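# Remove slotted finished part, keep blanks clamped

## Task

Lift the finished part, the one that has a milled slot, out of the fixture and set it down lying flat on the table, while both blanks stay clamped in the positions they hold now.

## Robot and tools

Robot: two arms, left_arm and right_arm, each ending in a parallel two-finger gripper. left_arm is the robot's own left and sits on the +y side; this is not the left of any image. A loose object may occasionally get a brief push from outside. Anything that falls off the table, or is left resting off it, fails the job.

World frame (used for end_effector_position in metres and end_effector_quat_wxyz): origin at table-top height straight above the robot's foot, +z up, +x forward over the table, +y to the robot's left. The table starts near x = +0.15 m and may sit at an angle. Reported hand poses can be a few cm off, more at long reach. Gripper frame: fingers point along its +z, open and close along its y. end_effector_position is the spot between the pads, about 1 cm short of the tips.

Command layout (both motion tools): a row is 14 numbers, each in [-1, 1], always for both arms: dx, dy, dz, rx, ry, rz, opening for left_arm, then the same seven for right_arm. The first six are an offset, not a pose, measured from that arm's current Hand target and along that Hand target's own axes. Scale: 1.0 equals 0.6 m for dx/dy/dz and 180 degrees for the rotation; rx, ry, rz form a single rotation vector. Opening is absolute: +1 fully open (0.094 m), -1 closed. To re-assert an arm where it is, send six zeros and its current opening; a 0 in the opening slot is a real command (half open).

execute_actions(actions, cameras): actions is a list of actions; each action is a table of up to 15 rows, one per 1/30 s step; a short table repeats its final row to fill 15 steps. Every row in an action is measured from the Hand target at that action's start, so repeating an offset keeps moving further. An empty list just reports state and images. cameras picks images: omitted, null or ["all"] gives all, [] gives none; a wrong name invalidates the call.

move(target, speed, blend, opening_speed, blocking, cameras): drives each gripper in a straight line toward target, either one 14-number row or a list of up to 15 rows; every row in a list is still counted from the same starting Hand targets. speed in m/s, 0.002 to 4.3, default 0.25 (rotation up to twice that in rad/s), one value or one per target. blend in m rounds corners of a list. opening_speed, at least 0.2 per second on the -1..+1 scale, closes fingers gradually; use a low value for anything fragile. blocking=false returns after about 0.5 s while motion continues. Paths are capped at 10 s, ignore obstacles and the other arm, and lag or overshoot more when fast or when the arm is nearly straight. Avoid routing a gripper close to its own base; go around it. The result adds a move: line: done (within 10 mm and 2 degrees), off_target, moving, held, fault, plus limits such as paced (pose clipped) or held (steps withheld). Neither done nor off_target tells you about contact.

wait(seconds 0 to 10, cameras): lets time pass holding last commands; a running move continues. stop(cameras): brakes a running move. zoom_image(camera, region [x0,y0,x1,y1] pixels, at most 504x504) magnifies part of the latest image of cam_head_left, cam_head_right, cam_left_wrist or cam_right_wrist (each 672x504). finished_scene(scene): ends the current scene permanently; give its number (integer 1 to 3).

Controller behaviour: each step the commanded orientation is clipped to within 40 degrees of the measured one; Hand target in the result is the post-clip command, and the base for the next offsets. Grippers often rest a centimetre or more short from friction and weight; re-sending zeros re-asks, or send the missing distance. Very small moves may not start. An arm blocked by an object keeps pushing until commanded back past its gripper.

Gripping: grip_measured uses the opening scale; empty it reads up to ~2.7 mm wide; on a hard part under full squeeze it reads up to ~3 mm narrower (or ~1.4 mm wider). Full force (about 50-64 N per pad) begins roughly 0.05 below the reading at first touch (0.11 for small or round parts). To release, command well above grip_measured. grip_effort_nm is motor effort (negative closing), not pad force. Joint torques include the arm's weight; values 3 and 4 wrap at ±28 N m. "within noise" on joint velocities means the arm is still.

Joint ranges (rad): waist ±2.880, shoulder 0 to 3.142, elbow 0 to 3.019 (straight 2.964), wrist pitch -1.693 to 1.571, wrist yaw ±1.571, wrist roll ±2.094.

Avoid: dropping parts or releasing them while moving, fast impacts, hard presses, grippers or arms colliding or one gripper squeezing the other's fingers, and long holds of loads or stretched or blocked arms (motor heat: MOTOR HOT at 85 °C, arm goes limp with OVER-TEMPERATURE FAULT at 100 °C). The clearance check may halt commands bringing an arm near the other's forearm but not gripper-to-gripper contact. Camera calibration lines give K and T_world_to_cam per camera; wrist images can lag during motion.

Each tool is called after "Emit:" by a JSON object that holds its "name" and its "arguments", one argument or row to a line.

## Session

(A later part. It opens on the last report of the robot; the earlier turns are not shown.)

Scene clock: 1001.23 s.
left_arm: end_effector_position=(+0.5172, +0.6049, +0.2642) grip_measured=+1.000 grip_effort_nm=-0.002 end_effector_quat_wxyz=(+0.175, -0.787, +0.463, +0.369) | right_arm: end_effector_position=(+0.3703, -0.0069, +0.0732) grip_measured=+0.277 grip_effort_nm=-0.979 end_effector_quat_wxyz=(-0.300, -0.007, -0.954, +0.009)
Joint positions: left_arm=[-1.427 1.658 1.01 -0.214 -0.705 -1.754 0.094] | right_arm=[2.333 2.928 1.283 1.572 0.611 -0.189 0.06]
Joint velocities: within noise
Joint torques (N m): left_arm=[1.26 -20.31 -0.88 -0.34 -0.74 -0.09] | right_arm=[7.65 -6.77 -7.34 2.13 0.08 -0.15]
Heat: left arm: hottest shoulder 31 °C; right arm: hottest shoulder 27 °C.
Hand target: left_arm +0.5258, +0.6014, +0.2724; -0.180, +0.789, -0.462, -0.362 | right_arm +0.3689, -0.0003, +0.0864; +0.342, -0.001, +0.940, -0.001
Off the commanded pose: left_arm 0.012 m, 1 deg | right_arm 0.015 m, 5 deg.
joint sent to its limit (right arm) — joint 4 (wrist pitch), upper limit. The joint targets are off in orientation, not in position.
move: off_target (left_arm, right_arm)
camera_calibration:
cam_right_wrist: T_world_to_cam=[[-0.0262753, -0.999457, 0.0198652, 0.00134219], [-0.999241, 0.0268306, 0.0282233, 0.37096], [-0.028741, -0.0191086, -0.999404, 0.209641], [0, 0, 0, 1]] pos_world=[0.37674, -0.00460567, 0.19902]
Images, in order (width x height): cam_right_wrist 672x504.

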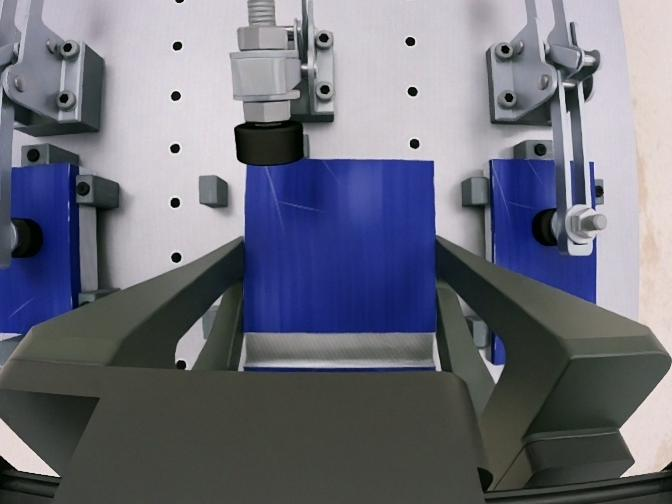

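Emit:
{"name": "move", "arguments": {
  "target": [
    [0,0,0,0,0,0,1, 0.0585,0,-0.06,0,0,0,0.0],
    [0,0,0,0,0,0,1, -0.0112,0,-0.143,0,0,0,0.0],
    [0,0,0,0,0,0,1, -0.0367,-0.467,-0.1215,0,0,0,0.0]
  ],
  "speed": [0.1,0.15,0.2],
  "blend": [0.01,0.03,0],
  "cameras": ["cam_right_wrist","cam_head_left"]
}}

Scene clock: 1021.23 s.
left_arm: end_effector_position=(+0.5172, +0.6049, +0.2642) grip_measured=+1.000 grip_effort_nm=-0.007 end_effector_quat_wxyz=(+0.175, -0.787, +0.463, +0.369) | right_arm: end_effector_position=(+0.3495, -0.2761, +0.1415) grip_measured=+0.277 grip_effort_nm=-0.979 end_effector_quat_wxyz=(-0.179, +0.013, -0.983, -0.049)
Joint positions: left_arm=[-1.427 1.658 1.01 -0.214 -0.705 -1.754 0.094] | right_arm=[1.695 2.572 0.668 1.572 -0.083 -0.255 0.06]
Joint velocities: within noise
Joint torques (N m): left_arm=[1.26 -20.19 -0.87 -0.32 -0.74 -0.09] | right_arm=[-1.96 -6.48 -12.67 1.78 -0.23 -0.25]
Heat: left arm: hottest shoulder 31 °C; right arm: hottest shoulder 28 °C.
Hand target: left_arm +0.5258, +0.6014, +0.2724; -0.180, +0.789, -0.462, -0.362 | right_arm +0.3393, -0.2804, +0.1570; +0.342, -0.001, +0.940, -0.001
Off the commanded pose: left_arm 0.012 m, 1 deg | right_arm 0.019 m, 20 deg.
joint sent to its limit (right arm) — joint 4 (wrist pitch), upper limit. The joint targets are off in orientation, not in position.
move: off_target (left_arm, right_arm)
camera_calibration:
cam_right_wrist: T_world_to_cam=[[0.0382932, -0.995858, -0.0824707, -0.276777], [-0.960591, -0.0594243, 0.27154, 0.283708], [-0.275316, 0.0688225, -0.958887, 0.376917], [0, 0, 0, 1]] pos_world=[0.386897, -0.284712, 0.261557]
Images, in order (width x height): cam_head_left 672x504, cam_right_wrist 672x504.

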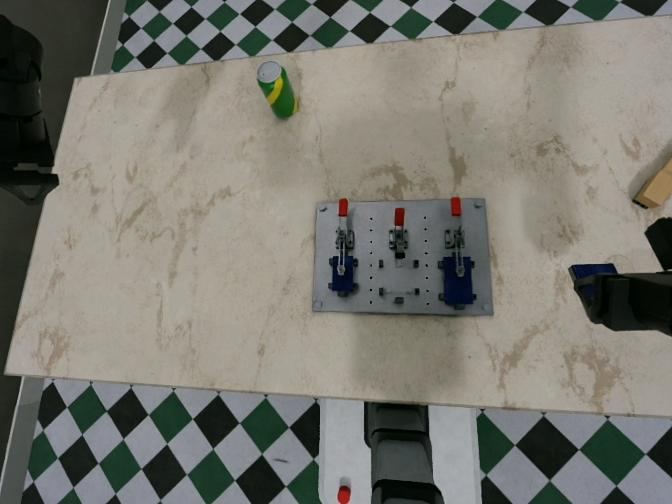

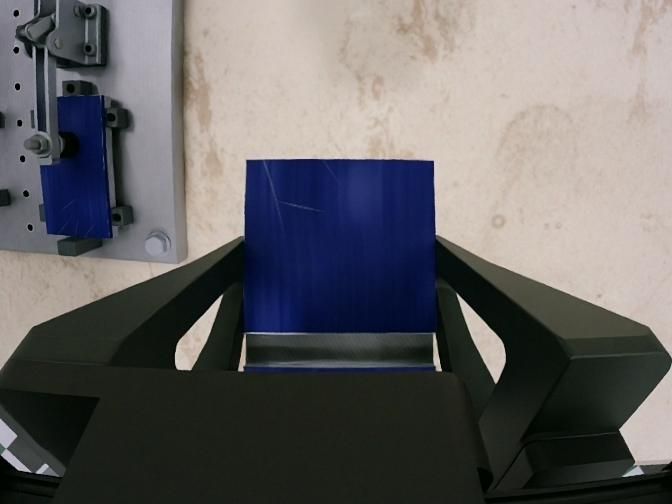

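Emit:
{"name": "move", "arguments": {
  "target": [0,0,0,0,0,0,1, -0.151,0.0167,0.17,0,0,0,0.0],
  "speed": 0.2,
  "cameras": ["cam_right_wrist","cam_head_left"]
}}

Scene clock: 1039.43 s.
left_arm: end_effector_position=(+0.5172, +0.6049, +0.2642) grip_measured=+1.000 grip_effort_nm=-0.002 end_effector_quat_wxyz=(+0.175, -0.787, +0.463, +0.369) | right_arm: end_effector_position=(+0.4665, -0.2750, +0.1315) grip_measured=+0.277 grip_effort_nm=-0.974 end_effector_quat_wxyz=(-0.289, +0.009, -0.957, -0.006)
Joint positions: left_arm=[-1.427 1.658 1.01 -0.214 -0.705 -1.754 0.094] | right_arm=[1.773 2.444 0.781 1.572 0.022 -0.248 0.06]
Joint velocities: within noise
Joint torques (N m): left_arm=[1.32 -20.19 -0.87 -0.35 -0.74 -0.09] | right_arm=[0.62 -8.94 -7.17 2.22 0.06 0.04]
Heat: left arm: hottest shoulder 31 °C; right arm: hottest elbow 28 °C.
Hand target: left_arm +0.5258, +0.6014, +0.2724; -0.180, +0.789, -0.462, -0.362 | right_arm +0.4741, -0.2704, +0.1369; +0.342, -0.001, +0.940, -0.001
Off the commanded pose: left_arm 0.012 m, 1 deg | right_arm 0.011 m, 6 deg.
joint sent to its limit (right arm) — joint 4 (wrist pitch), upper limit. The joint targets are off in orientation, not in position.
move: off_target (left_arm, right_arm)
camera_calibration:
cam_right_wrist: T_world_to_cam=[[0.0122783, -0.999924, 0.00100153, -0.28096], [-0.998617, -0.012211, 0.0511455, 0.458505], [-0.0511294, -0.00162812, -0.998691, 0.280784], [0, 0, 0, 1]] pos_world=[0.475677, -0.274882, 0.257247]
Images, in order (width x height): cam_head_left 672x504, cam_right_wrist 672x504.

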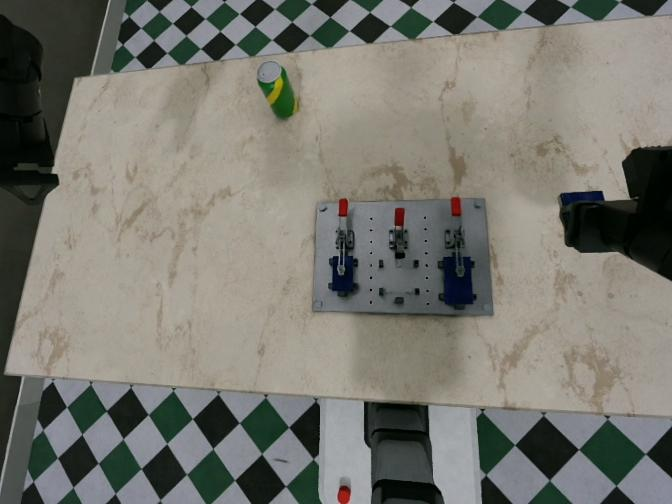

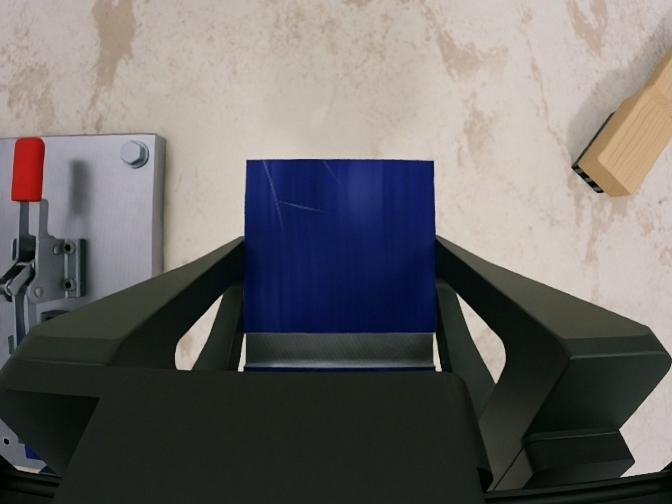

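Emit:
{"name": "move", "arguments": {
  "target": [0,0,0,0,0,0,1, 0.0819,0.0,0.1053,0,0,0,0.0],
  "speed": 0.15,
  "cameras": ["cam_right_wrist","cam_head_left"]
}}

Emit:
{"name": "zoom_image", "arguments": {
  "camera": "cam_head_left",
  "region": [500, 140, 672, 290]
}}

Scene clock: 1048.90 s.
left_arm: end_effector_position=(+0.5172, +0.6049, +0.2642) grip_measured=+1.000 grip_effort_nm=-0.002 end_effector_quat_wxyz=(+0.175, -0.787, +0.463, +0.369) | right_arm: end_effector_position=(+0.4802, -0.2646, +0.0569) grip_measured=+0.277 grip_effort_nm=-0.974 end_effector_quat_wxyz=(-0.337, +0.006, -0.942, -0.002)
Joint positions: left_arm=[-1.427 1.658 1.01 -0.214 -0.705 -1.754 0.094] | right_arm=[1.768 2.617 1.053 1.572 0 -0.248 0.06]
Joint velocities: within noise
Joint torques (N m): left_arm=[1.32 -20.25 -0.88 -0.34 -0.74 -0.09] | right_arm=[-0.85 -7.36 -6.19 2.37 -0.19 0.01]
Heat: left arm: hottest shoulder 31 °C; right arm: hottest elbow 28 °C.
Hand target: left_arm +0.5258, +0.6014, +0.2724; -0.180, +0.789, -0.462, -0.362 | right_arm +0.4770, -0.2705, +0.0570; +0.342, -0.001, +0.940, -0.001
Off the commanded pose: left_arm 0.012 m, 1 deg | right_arm 0.007 m, 1 deg.
joint sent to its limit (right arm) — joint 4 (wrist pitch), upper limit. The joint targets still meet the commanded pose.
move: off_target (left_arm)
camera_calibration:
cam_right_wrist: T_world_to_cam=[[0.00518711, -0.999968, 0.00603581, -0.267535], [-0.998784, -0.00547666, -0.0489876, 0.483742], [0.0490191, -0.00577437, -0.998781, 0.157748], [0, 0, 0, 1]] pos_world=[0.476809, -0.263966, 0.182868]
Images, in order (width x height): cam_head_left 672x504, cam_right_wrist 672x504.

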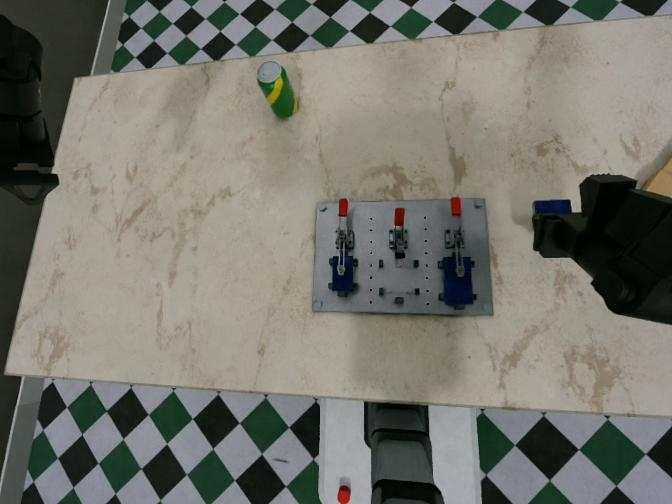

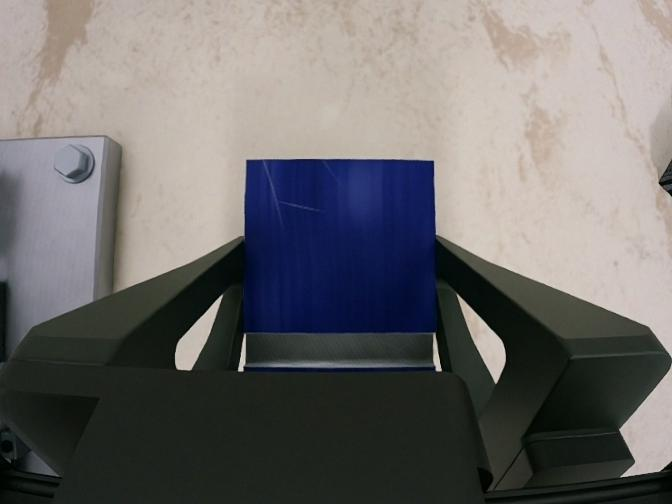

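Scaled by 2.930.

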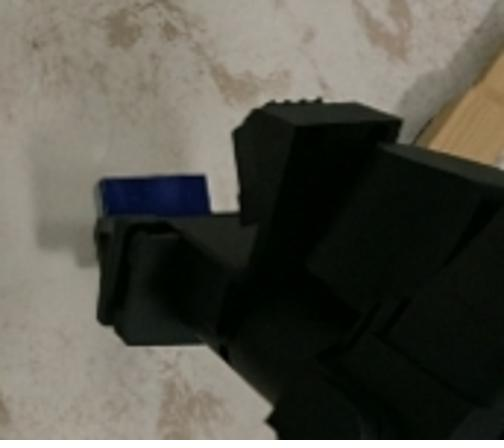

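Emit:
{"name": "move", "arguments": {
  "target": [0,0,0,0,0,0,1, 0.03,0.0,0.0357,0,0,0,0.0],
  "speed": 0.06,
  "cameras": ["cam_right_wrist","cam_head_left"]
}}

Emit:
{"name": "zoom_image", "arguments": {
  "camera": "cam_head_left",
  "region": [500, 140, 672, 290]
}}

Scene clock: 1057.77 s.
left_arm: end_effector_position=(+0.5172, +0.6049, +0.2642) grip_measured=+1.000 grip_effort_nm=-0.002 end_effector_quat_wxyz=(+0.175, -0.787, +0.463, +0.369) | right_arm: end_effector_position=(+0.4851, -0.2658, +0.0323) grip_measured=+0.277 grip_effort_nm=-0.974 end_effector_quat_wxyz=(-0.349, +0.005, -0.937, +0.001)
Joint positions: left_arm=[-1.427 1.658 1.01 -0.214 -0.705 -1.754 0.094] | right_arm=[1.76 2.666 1.144 1.555 -0.008 -0.248 0.06]
Joint velocities: within noise
Joint torques (N m): left_arm=[1.32 -20.25 -0.88 -0.35 -0.74 -0.09] | right_arm=[-0.85 -6.95 -5.83 1.76 -0.19 0.02]
Heat: left arm: hottest shoulder 31 °C; right arm: hottest elbow 28 °C.
Hand target: left_arm +0.5258, +0.6014, +0.2724; -0.180, +0.789, -0.462, -0.362 | right_arm +0.4770, -0.2705, +0.0290; +0.342, -0.001, +0.940, -0.001
Off the commanded pose: left_arm 0.012 m, 1 deg | right_arm 0.010 m, 1 deg.
move: off_target (left_arm)
camera_calibration:
cam_right_wrist: T_world_to_cam=[[0.0011343, -0.99994, 0.0108595, -0.266695], [-0.99725, -0.00193585, -0.074087, 0.488441], [0.0741036, -0.0107456, -0.997193, 0.119494], [0, 0, 0, 1]] pos_world=[0.478545, -0.26445, 0.158242]
Images, in order (width x height): cam_head_left 672x504, cam_right_wrist 672x504.

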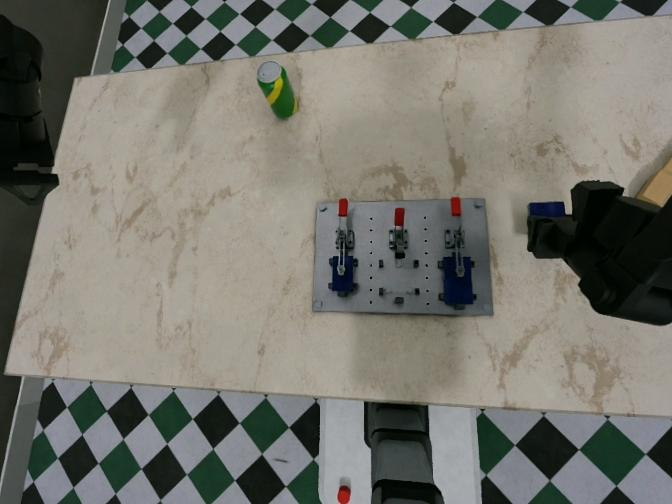

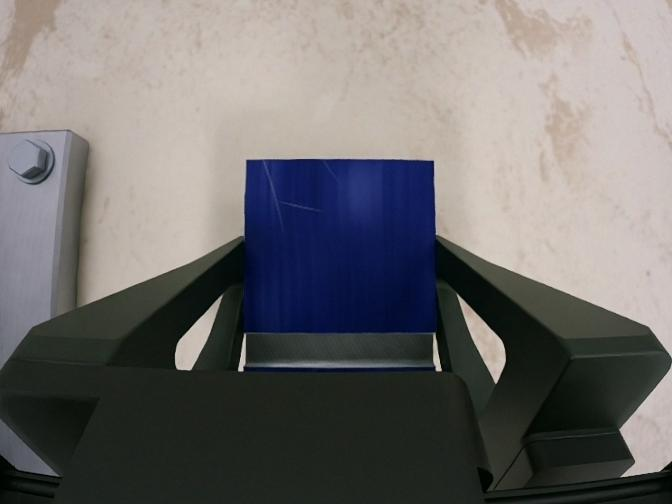

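Scaled by 2.930.

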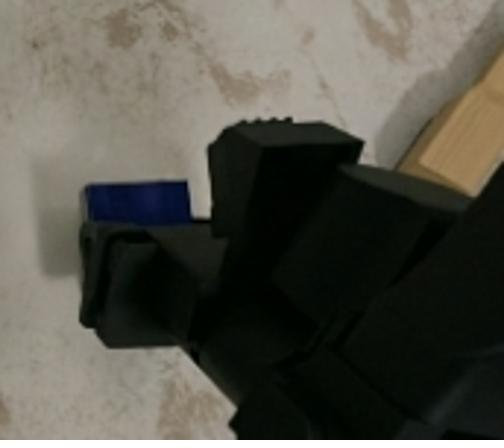

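Emit:
{"name": "move", "arguments": {
  "target": [0,0,0,0,0,0,1, 0.0107,0.0,0.0128,0,0.0106,0,0.0],
  "speed": 0.04,
  "cameras": ["cam_right_wrist","cam_head_right"]
}}

Emit:
{"name": "zoom_image", "arguments": {
  "camera": "cam_head_right",
  "region": [480, 160, 580, 260]
}}

Scene clock: 1068.07 s.
left_arm: end_effector_position=(+0.5172, +0.6049, +0.2642) grip_measured=+1.000 grip_effort_nm=-0.007 end_effector_quat_wxyz=(+0.175, -0.787, +0.463, +0.369) | right_arm: end_effector_position=(+0.4830, -0.2640, +0.0219) grip_measured=+0.277 grip_effort_nm=-0.974 end_effector_quat_wxyz=(-0.332, +0.006, -0.943, -0.003)
Joint positions: left_arm=[-1.427 1.658 1.01 -0.214 -0.705 -1.754 0.094] | right_arm=[1.76 2.666 1.162 1.502 -0.007 -0.248 0.06]
Joint velocities: within noise
Joint torques (N m): left_arm=[1.38 -20.25 -0.85 -0.36 -0.74 -0.09] | right_arm=[-0.85 -7.3 -5.72 1.66 0.03 0.01]
Heat: left arm: hottest shoulder 31 °C; right arm: hottest shoulder 28 °C.
Hand target: left_arm +0.5258, +0.6014, +0.2724; -0.180, +0.789, -0.462, -0.362 | right_arm +0.4770, -0.2706, +0.0190; +0.326, -0.001, +0.945, -0.001
Off the commanded pose: left_arm 0.012 m, 1 deg | right_arm 0.009 m, 1 deg.
move: off_target (left_arm)
camera_calibration:
cam_right_wrist: T_world_to_cam=[[0.00608602, -0.999968, 0.00512537, -0.267045], [-0.9992, -0.00628376, -0.0394914, 0.484639], [0.0395224, -0.00488092, -0.999207, 0.127571], [0, 0, 0, 1]] pos_world=[0.480834, -0.263369, 0.147977]
Images, in order (width x height): cam_head_right 672x504, cam_right_wrist 672x504.

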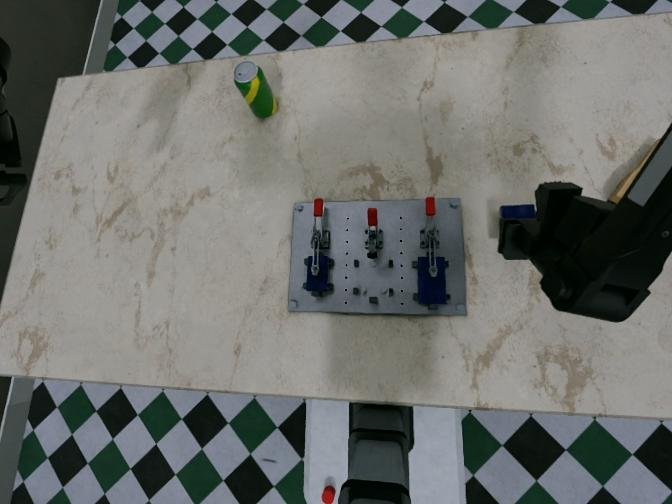

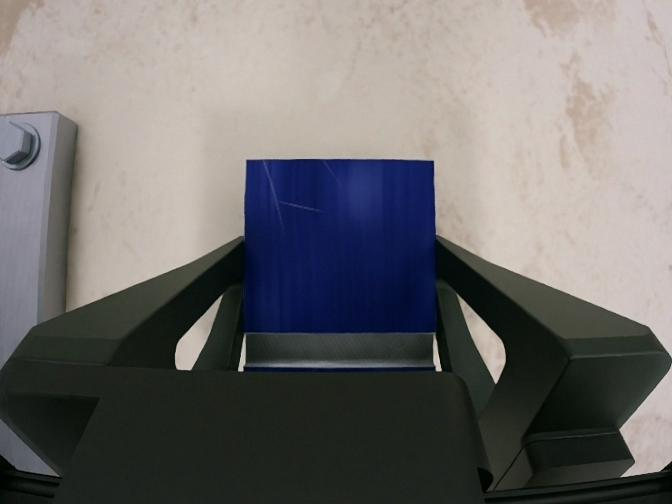

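Scaled by 5.040.

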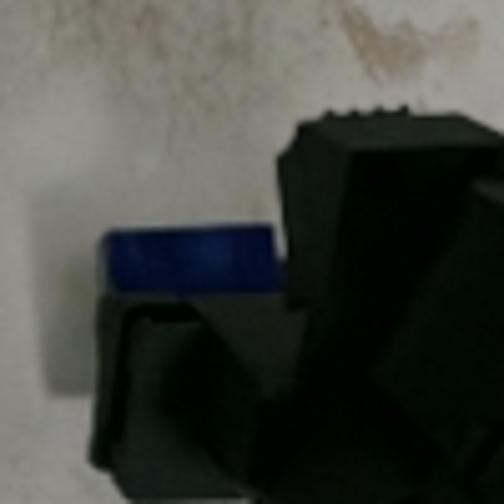

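Emit:
{"name": "move", "arguments": {
  "target": [0,0,0,0,0,0,1, 0.0053,0.0,0.0065,0,0,0,0.0],
  "speed": 0.04,
  "cameras": ["cam_right_wrist"]
}}

Scene clock: 1078.27 s.
left_arm: end_effector_position=(+0.5172, +0.6049, +0.2642) grip_measured=+1.000 grip_effort_nm=-0.002 end_effector_quat_wxyz=(+0.175, -0.787, +0.463, +0.369) | right_arm: end_effector_position=(+0.4871, -0.2647, +0.0182) grip_measured=+0.277 grip_effort_nm=-0.974 end_effector_quat_wxyz=(-0.335, +0.006, -0.942, -0.002)
Joint positions: left_arm=[-1.427 1.658 1.01 -0.214 -0.705 -1.754 0.094] | right_arm=[1.759 2.668 1.178 1.494 -0.007 -0.248 0.06]
Joint velocities: within noise
Joint torques (N m): left_arm=[1.38 -20.19 -0.87 -0.34 -0.74 -0.09] | right_arm=[-0.97 -7.12 -5.64 1.57 -0.02 0.01]
Heat: left arm: hottest shoulder 31 °C; right arm: hottest shoulder 28 °C.
Hand target: left_arm +0.5258, +0.6014, +0.2724; -0.180, +0.789, -0.462, -0.362 | right_arm +0.4768, -0.2705, +0.0139; +0.326, -0.001, +0.945, -0.001
Off the commanded pose: left_arm 0.012 m, 1 deg | right_arm 0.013 m, 1 deg.
move: off_target (left_arm, right_arm)
camera_calibration:
cam_right_wrist: T_world_to_cam=[[0.00466301, -0.999965, 0.00688804, -0.267105], [-0.998966, -0.00496958, -0.0451812, 0.488922], [0.0452139, -0.00667024, -0.998955, 0.120367], [0, 0, 0, 1]] pos_world=[0.48422, -0.263863, 0.144171]
Images, in order (width x height): cam_right_wrist 672x504.

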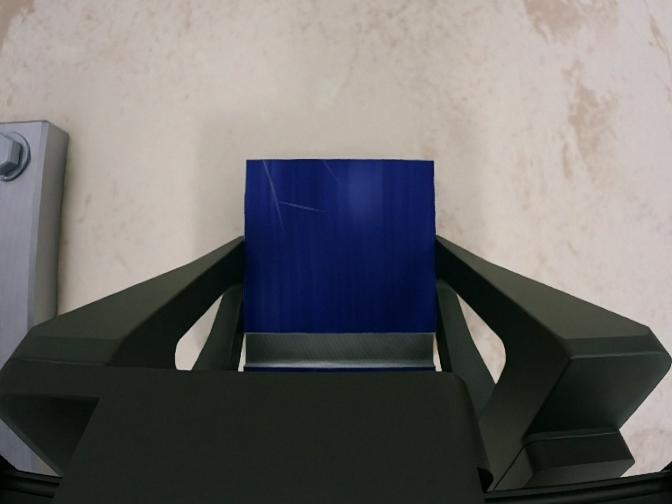

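Emit:
{"name": "move", "arguments": {
  "target": [0,0,0,0,0,0,1, 0.0053,0.0,0.0065,0,0,0,0.0],
  "speed": 0.04,
  "cameras": ["cam_right_wrist","cam_head_left"]
}}

Emit:
{"name": "zoom_image", "arguments": {
  "camera": "cam_head_left",
  "region": [500, 170, 600, 270]
}}

Scene clock: 1087.73 s.
left_arm: end_effector_position=(+0.5172, +0.6049, +0.2642) grip_measured=+1.000 grip_effort_nm=-0.002 end_effector_quat_wxyz=(+0.175, -0.787, +0.463, +0.369) | right_arm: end_effector_position=(+0.4873, -0.2648, +0.0153) grip_measured=+0.277 grip_effort_nm=-0.979 end_effector_quat_wxyz=(-0.335, +0.006, -0.942, -0.001)
Joint positions: left_arm=[-1.427 1.658 1.01 -0.214 -0.705 -1.754 0.094] | right_arm=[1.759 2.673 1.188 1.49 -0.007 -0.247 0.06]
Joint velocities: within noise
Joint torques (N m): left_arm=[1.38 -20.31 -0.88 -0.36 -0.74 -0.09] | right_arm=[-0.97 -6.53 -5.07 1.48 -0.06 -0.01]
Heat: left arm: hottest shoulder 31 °C; right arm: hottest shoulder 27 °C.
Hand target: left_arm +0.5258, +0.6014, +0.2724; -0.180, +0.789, -0.462, -0.362 | right_arm +0.4770, -0.2707, +0.0089; +0.326, -0.001, +0.945, -0.001
Off the commanded pose: left_arm 0.012 m, 1 deg | right_arm 0.014 m, 1 deg.
move: off_target (left_arm, right_arm)
camera_calibration:
cam_right_wrist: T_world_to_cam=[[0.00344419, -0.999969, 0.00712562, -0.266629], [-0.998944, -0.0037669, -0.0457826, 0.489286], [0.045808, -0.00696042, -0.998926, 0.117196], [0, 0, 0, 1]] pos_world=[0.484319, -0.263961, 0.14137]
Images, in order (width x height): cam_head_left 672x504, cam_right_wrist 672x504.

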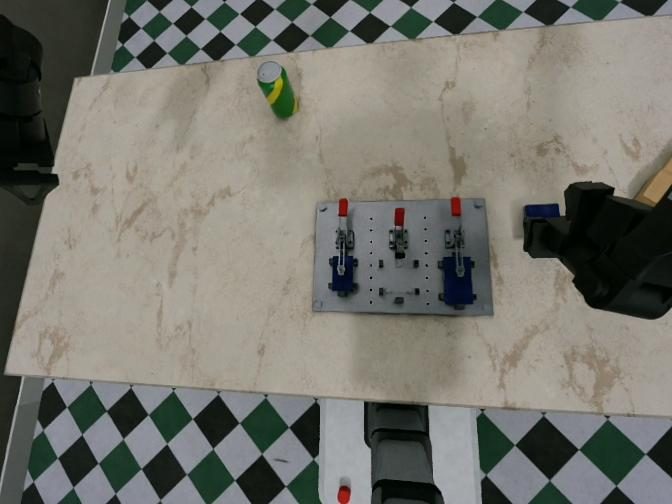

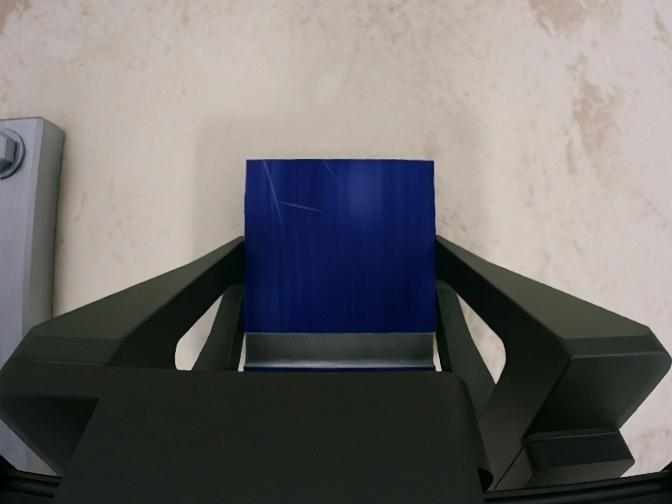

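Scaled by 5.040.

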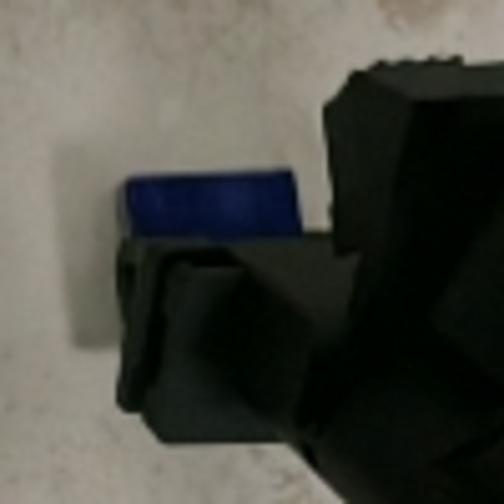

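Emit:
{"name": "move", "arguments": {
  "target": [0,0,0,0,0,0,1, 0.0053,0.0,0.0065,0,0,0,0.0],
  "speed": 0.04,
  "cameras": ["cam_right_wrist"]
}}

Scene clock: 1094.03 s.
left_arm: end_effector_position=(+0.5172, +0.6049, +0.2642) grip_measured=+1.000 grip_effort_nm=-0.007 end_effector_quat_wxyz=(+0.175, -0.787, +0.463, +0.369) | right_arm: end_effector_position=(+0.4868, -0.2651, +0.0146) grip_measured=+0.277 grip_effort_nm=-0.974 end_effector_quat_wxyz=(-0.335, +0.001, -0.942, -0.004)
Joint positions: left_arm=[-1.427 1.658 1.01 -0.214 -0.705 -1.754 0.094] | right_arm=[1.757 2.675 1.19 1.49 -0.01 -0.237 0.06]
Joint velocities: within noise
Joint torques (N m): left_arm=[1.38 -20.31 -0.88 -0.34 -0.74 -0.09] | right_arm=[-0.97 -6.07 -3.78 1.2 -0.03 -0.11]
Heat: left arm: hottest shoulder 31 °C; right arm: hottest shoulder 27 °C.
Hand target: left_arm +0.5258, +0.6014, +0.2724; -0.180, +0.789, -0.462, -0.362 | right_arm +0.4766, -0.2705, +0.0039; +0.326, -0.001, +0.945, -0.001
Off the commanded pose: left_arm 0.012 m, 1 deg | right_arm 0.016 m, 1 deg.
move: off_target (left_arm, right_arm)
camera_calibration:
cam_right_wrist: T_world_to_cam=[[-0.00355119, -0.999994, -0.000563598, -0.263477], [-0.998933, 0.00357338, -0.0460474, 0.490632], [0.0460492, 0.000399473, -0.998939, 0.118357], [0, 0, 0, 1]] pos_world=[0.483723, -0.265276, 0.140675]
Images, in order (width x height): cam_right_wrist 672x504.

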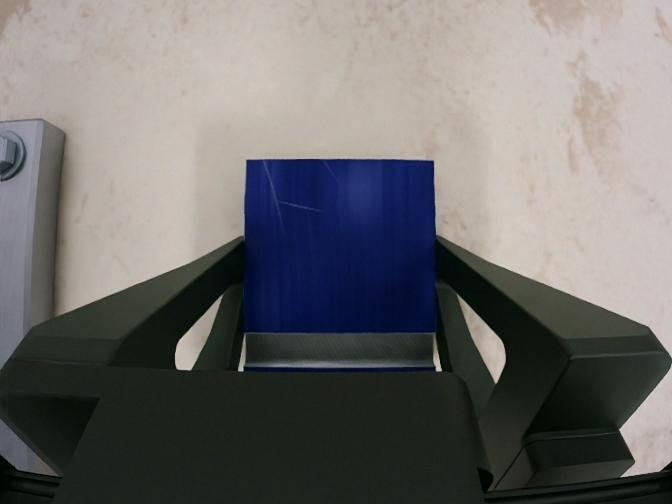

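Emit:
{"name": "move", "arguments": {
  "target": [
    [0,0,0,0,0,0,1, -0.0075,0.0,-0.009,0,0,0,0.0],
    [0,0,0,0,0,0,1, -0.0075,0.0,-0.009,0,0,0,0.65]
  ],
  "speed": 0.04,
  "opening_speed": 0.7,
  "cameras": ["cam_right_wrist"]
}}

Scene clock: 1101.53 s.
left_arm: end_effector_position=(+0.5172, +0.6049, +0.2642) grip_measured=+1.000 grip_effort_nm=-0.002 end_effector_quat_wxyz=(+0.175, -0.787, +0.463, +0.369) | right_arm: end_effector_position=(+0.4867, -0.2722, +0.0152) grip_measured=+0.646 grip_effort_nm=0.237 end_effector_quat_wxyz=(-0.338, -0.002, -0.941, +0.002)
Joint positions: left_arm=[-1.427 1.658 1.01 -0.214 -0.705 -1.754 0.094] | right_arm=[1.747 2.675 1.189 1.5 -0.009 -0.235 0.077]
Joint velocities: within noise
Joint torques (N m): left_arm=[1.44 -20.19 -0.9 -0.32 -0.73 -0.09] | right_arm=[-0.32 -7.06 -5.65 1.26 0 -0.13]
Heat: left arm: hottest shoulder 31 °C; right arm: hottest shoulder 27 °C.
Hand target: left_arm +0.5258, +0.6014, +0.2724; -0.180, +0.789, -0.462, -0.362 | right_arm +0.4770, -0.2706, +0.0109; +0.326, -0.001, +0.945, -0.001
Off the commanded pose: left_arm 0.012 m, 1 deg | right_arm 0.011 m, 1 deg.
move: off_target (left_arm, right_arm); target 2's new opening was sent with right_arm's hand 0.012 m and 1 deg from that target
camera_calibration:
cam_right_wrist: T_world_to_cam=[[-0.0126909, -0.999885, 0.00829032, -0.266153], [-0.998609, 0.0122494, -0.0512885, 0.492904], [0.051181, -0.00892969, -0.998649, 0.113832], [0, 0, 0, 1]] pos_world=[0.483015, -0.271144, 0.141165]
Images, in order (width x height): cam_right_wrist 672x504.

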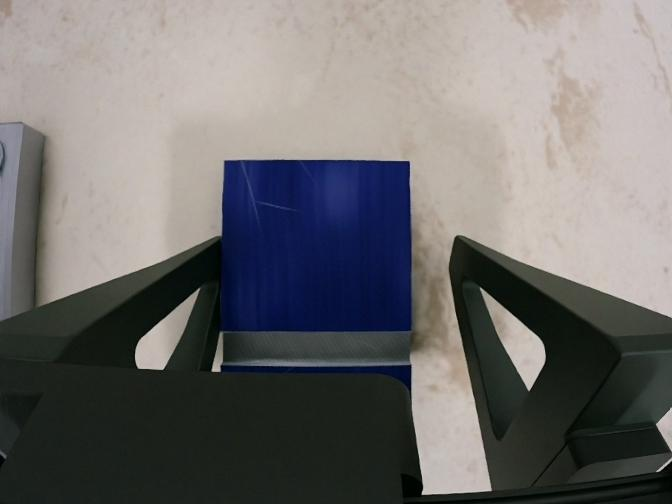

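Emit:
{"name": "move", "arguments": {
  "target": [
    [0,0,0,0,0,0,1, 0,0.0,-0.004,0,0,0,1.0],
    [0,0,0,0,0,0,1, -0.03,0.0,-0.04,0,0,0,1],
    [0,0,0,0,0,0,1, -0.123,0.0,-0.157,0,0,0,1]
  ],
  "speed": [0.05,0.08,0.2],
  "opening_speed": 1.0,
  "cameras": ["cam_right_wrist", "cam_head_left","cam_head_right"]
}}

Emit:
{"name": "zoom_image", "arguments": {
  "camera": "cam_head_left",
  "region": [300, 150, 672, 330]
}}

Scene clock: 1114.63 s.
left_arm: end_effector_position=(+0.5172, +0.6049, +0.2642) grip_measured=+1.000 grip_effort_nm=-0.002 end_effector_quat_wxyz=(+0.175, -0.787, +0.463, +0.369) | right_arm: end_effector_position=(+0.4819, -0.2756, +0.1194) grip_measured=+0.997 grip_effort_nm=0.203 end_effector_quat_wxyz=(-0.307, -0.001, -0.952, +0.000)
Joint positions: left_arm=[-1.427 1.658 1.01 -0.214 -0.705 -1.754 0.094] | right_arm=[1.776 2.456 0.835 1.569 0.031 -0.234 0.094]
Joint velocities: within noise
Joint torques (N m): left_arm=[1.32 -20.31 -0.87 -0.34 -0.74 -0.09] | right_arm=[0.62 -9.35 -9.44 2.41 0.09 -0.12]
Heat: left arm: hottest shoulder 31 °C; right arm: hottest shoulder 28 °C.
Hand target: left_arm +0.5258, +0.6014, +0.2724; -0.180, +0.789, -0.462, -0.362 | right_arm +0.4770, -0.2703, +0.1305; +0.326, -0.001, +0.945, -0.001
Off the commanded pose: left_arm 0.012 m, 1 deg | right_arm 0.013 m, 2 deg.
joint sent to its limit (right arm) — joint 4 (wrist pitch), upper limit. The joint targets are off in orientation, not in position.
move: off_target (left_arm, right_arm)
camera_calibration:
cam_right_wrist: T_world_to_cam=[[-0.00954449, -0.999942, 0.00489206, -0.271598], [-0.999846, 0.00961532, 0.0146637, 0.485463], [-0.0147099, -0.00475135, -0.999881, 0.25114], [0, 0, 0, 1]] pos_world=[0.486491, -0.275057, 0.24532]
Images, in order (width x height): cam_head_left 672x504, cam_head_right 672x504, cam_right_wrist 672x504.

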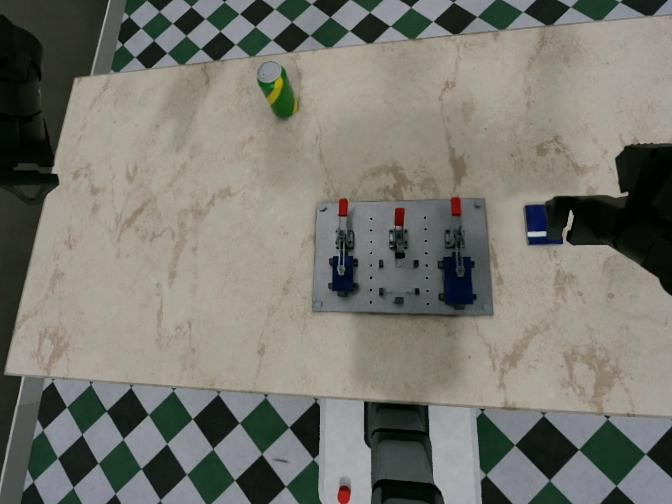

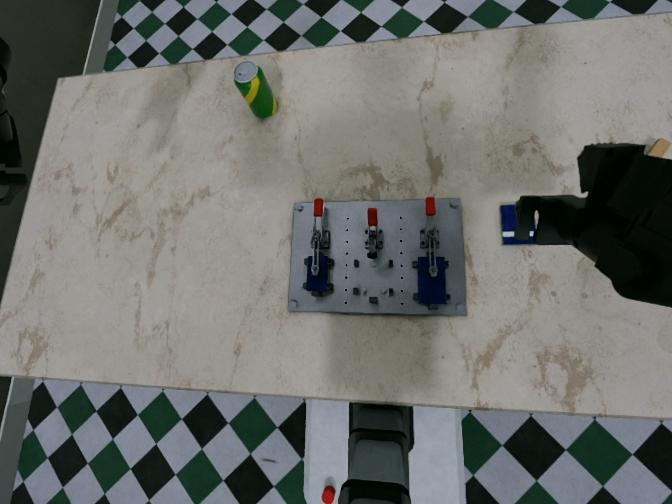

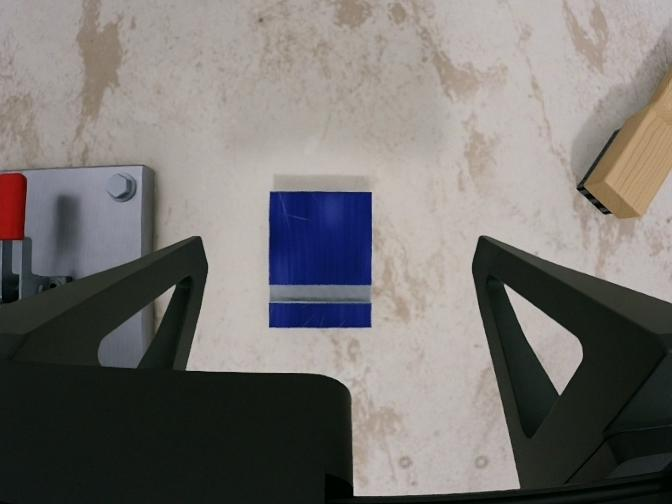

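Scaled by 1.355.

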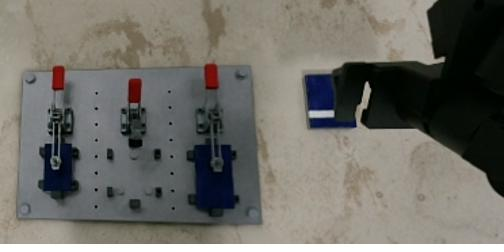

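Emit:
{"name": "finished_scene", "arguments": {
  "scene": 1
}}

The scene is finished: the task was done.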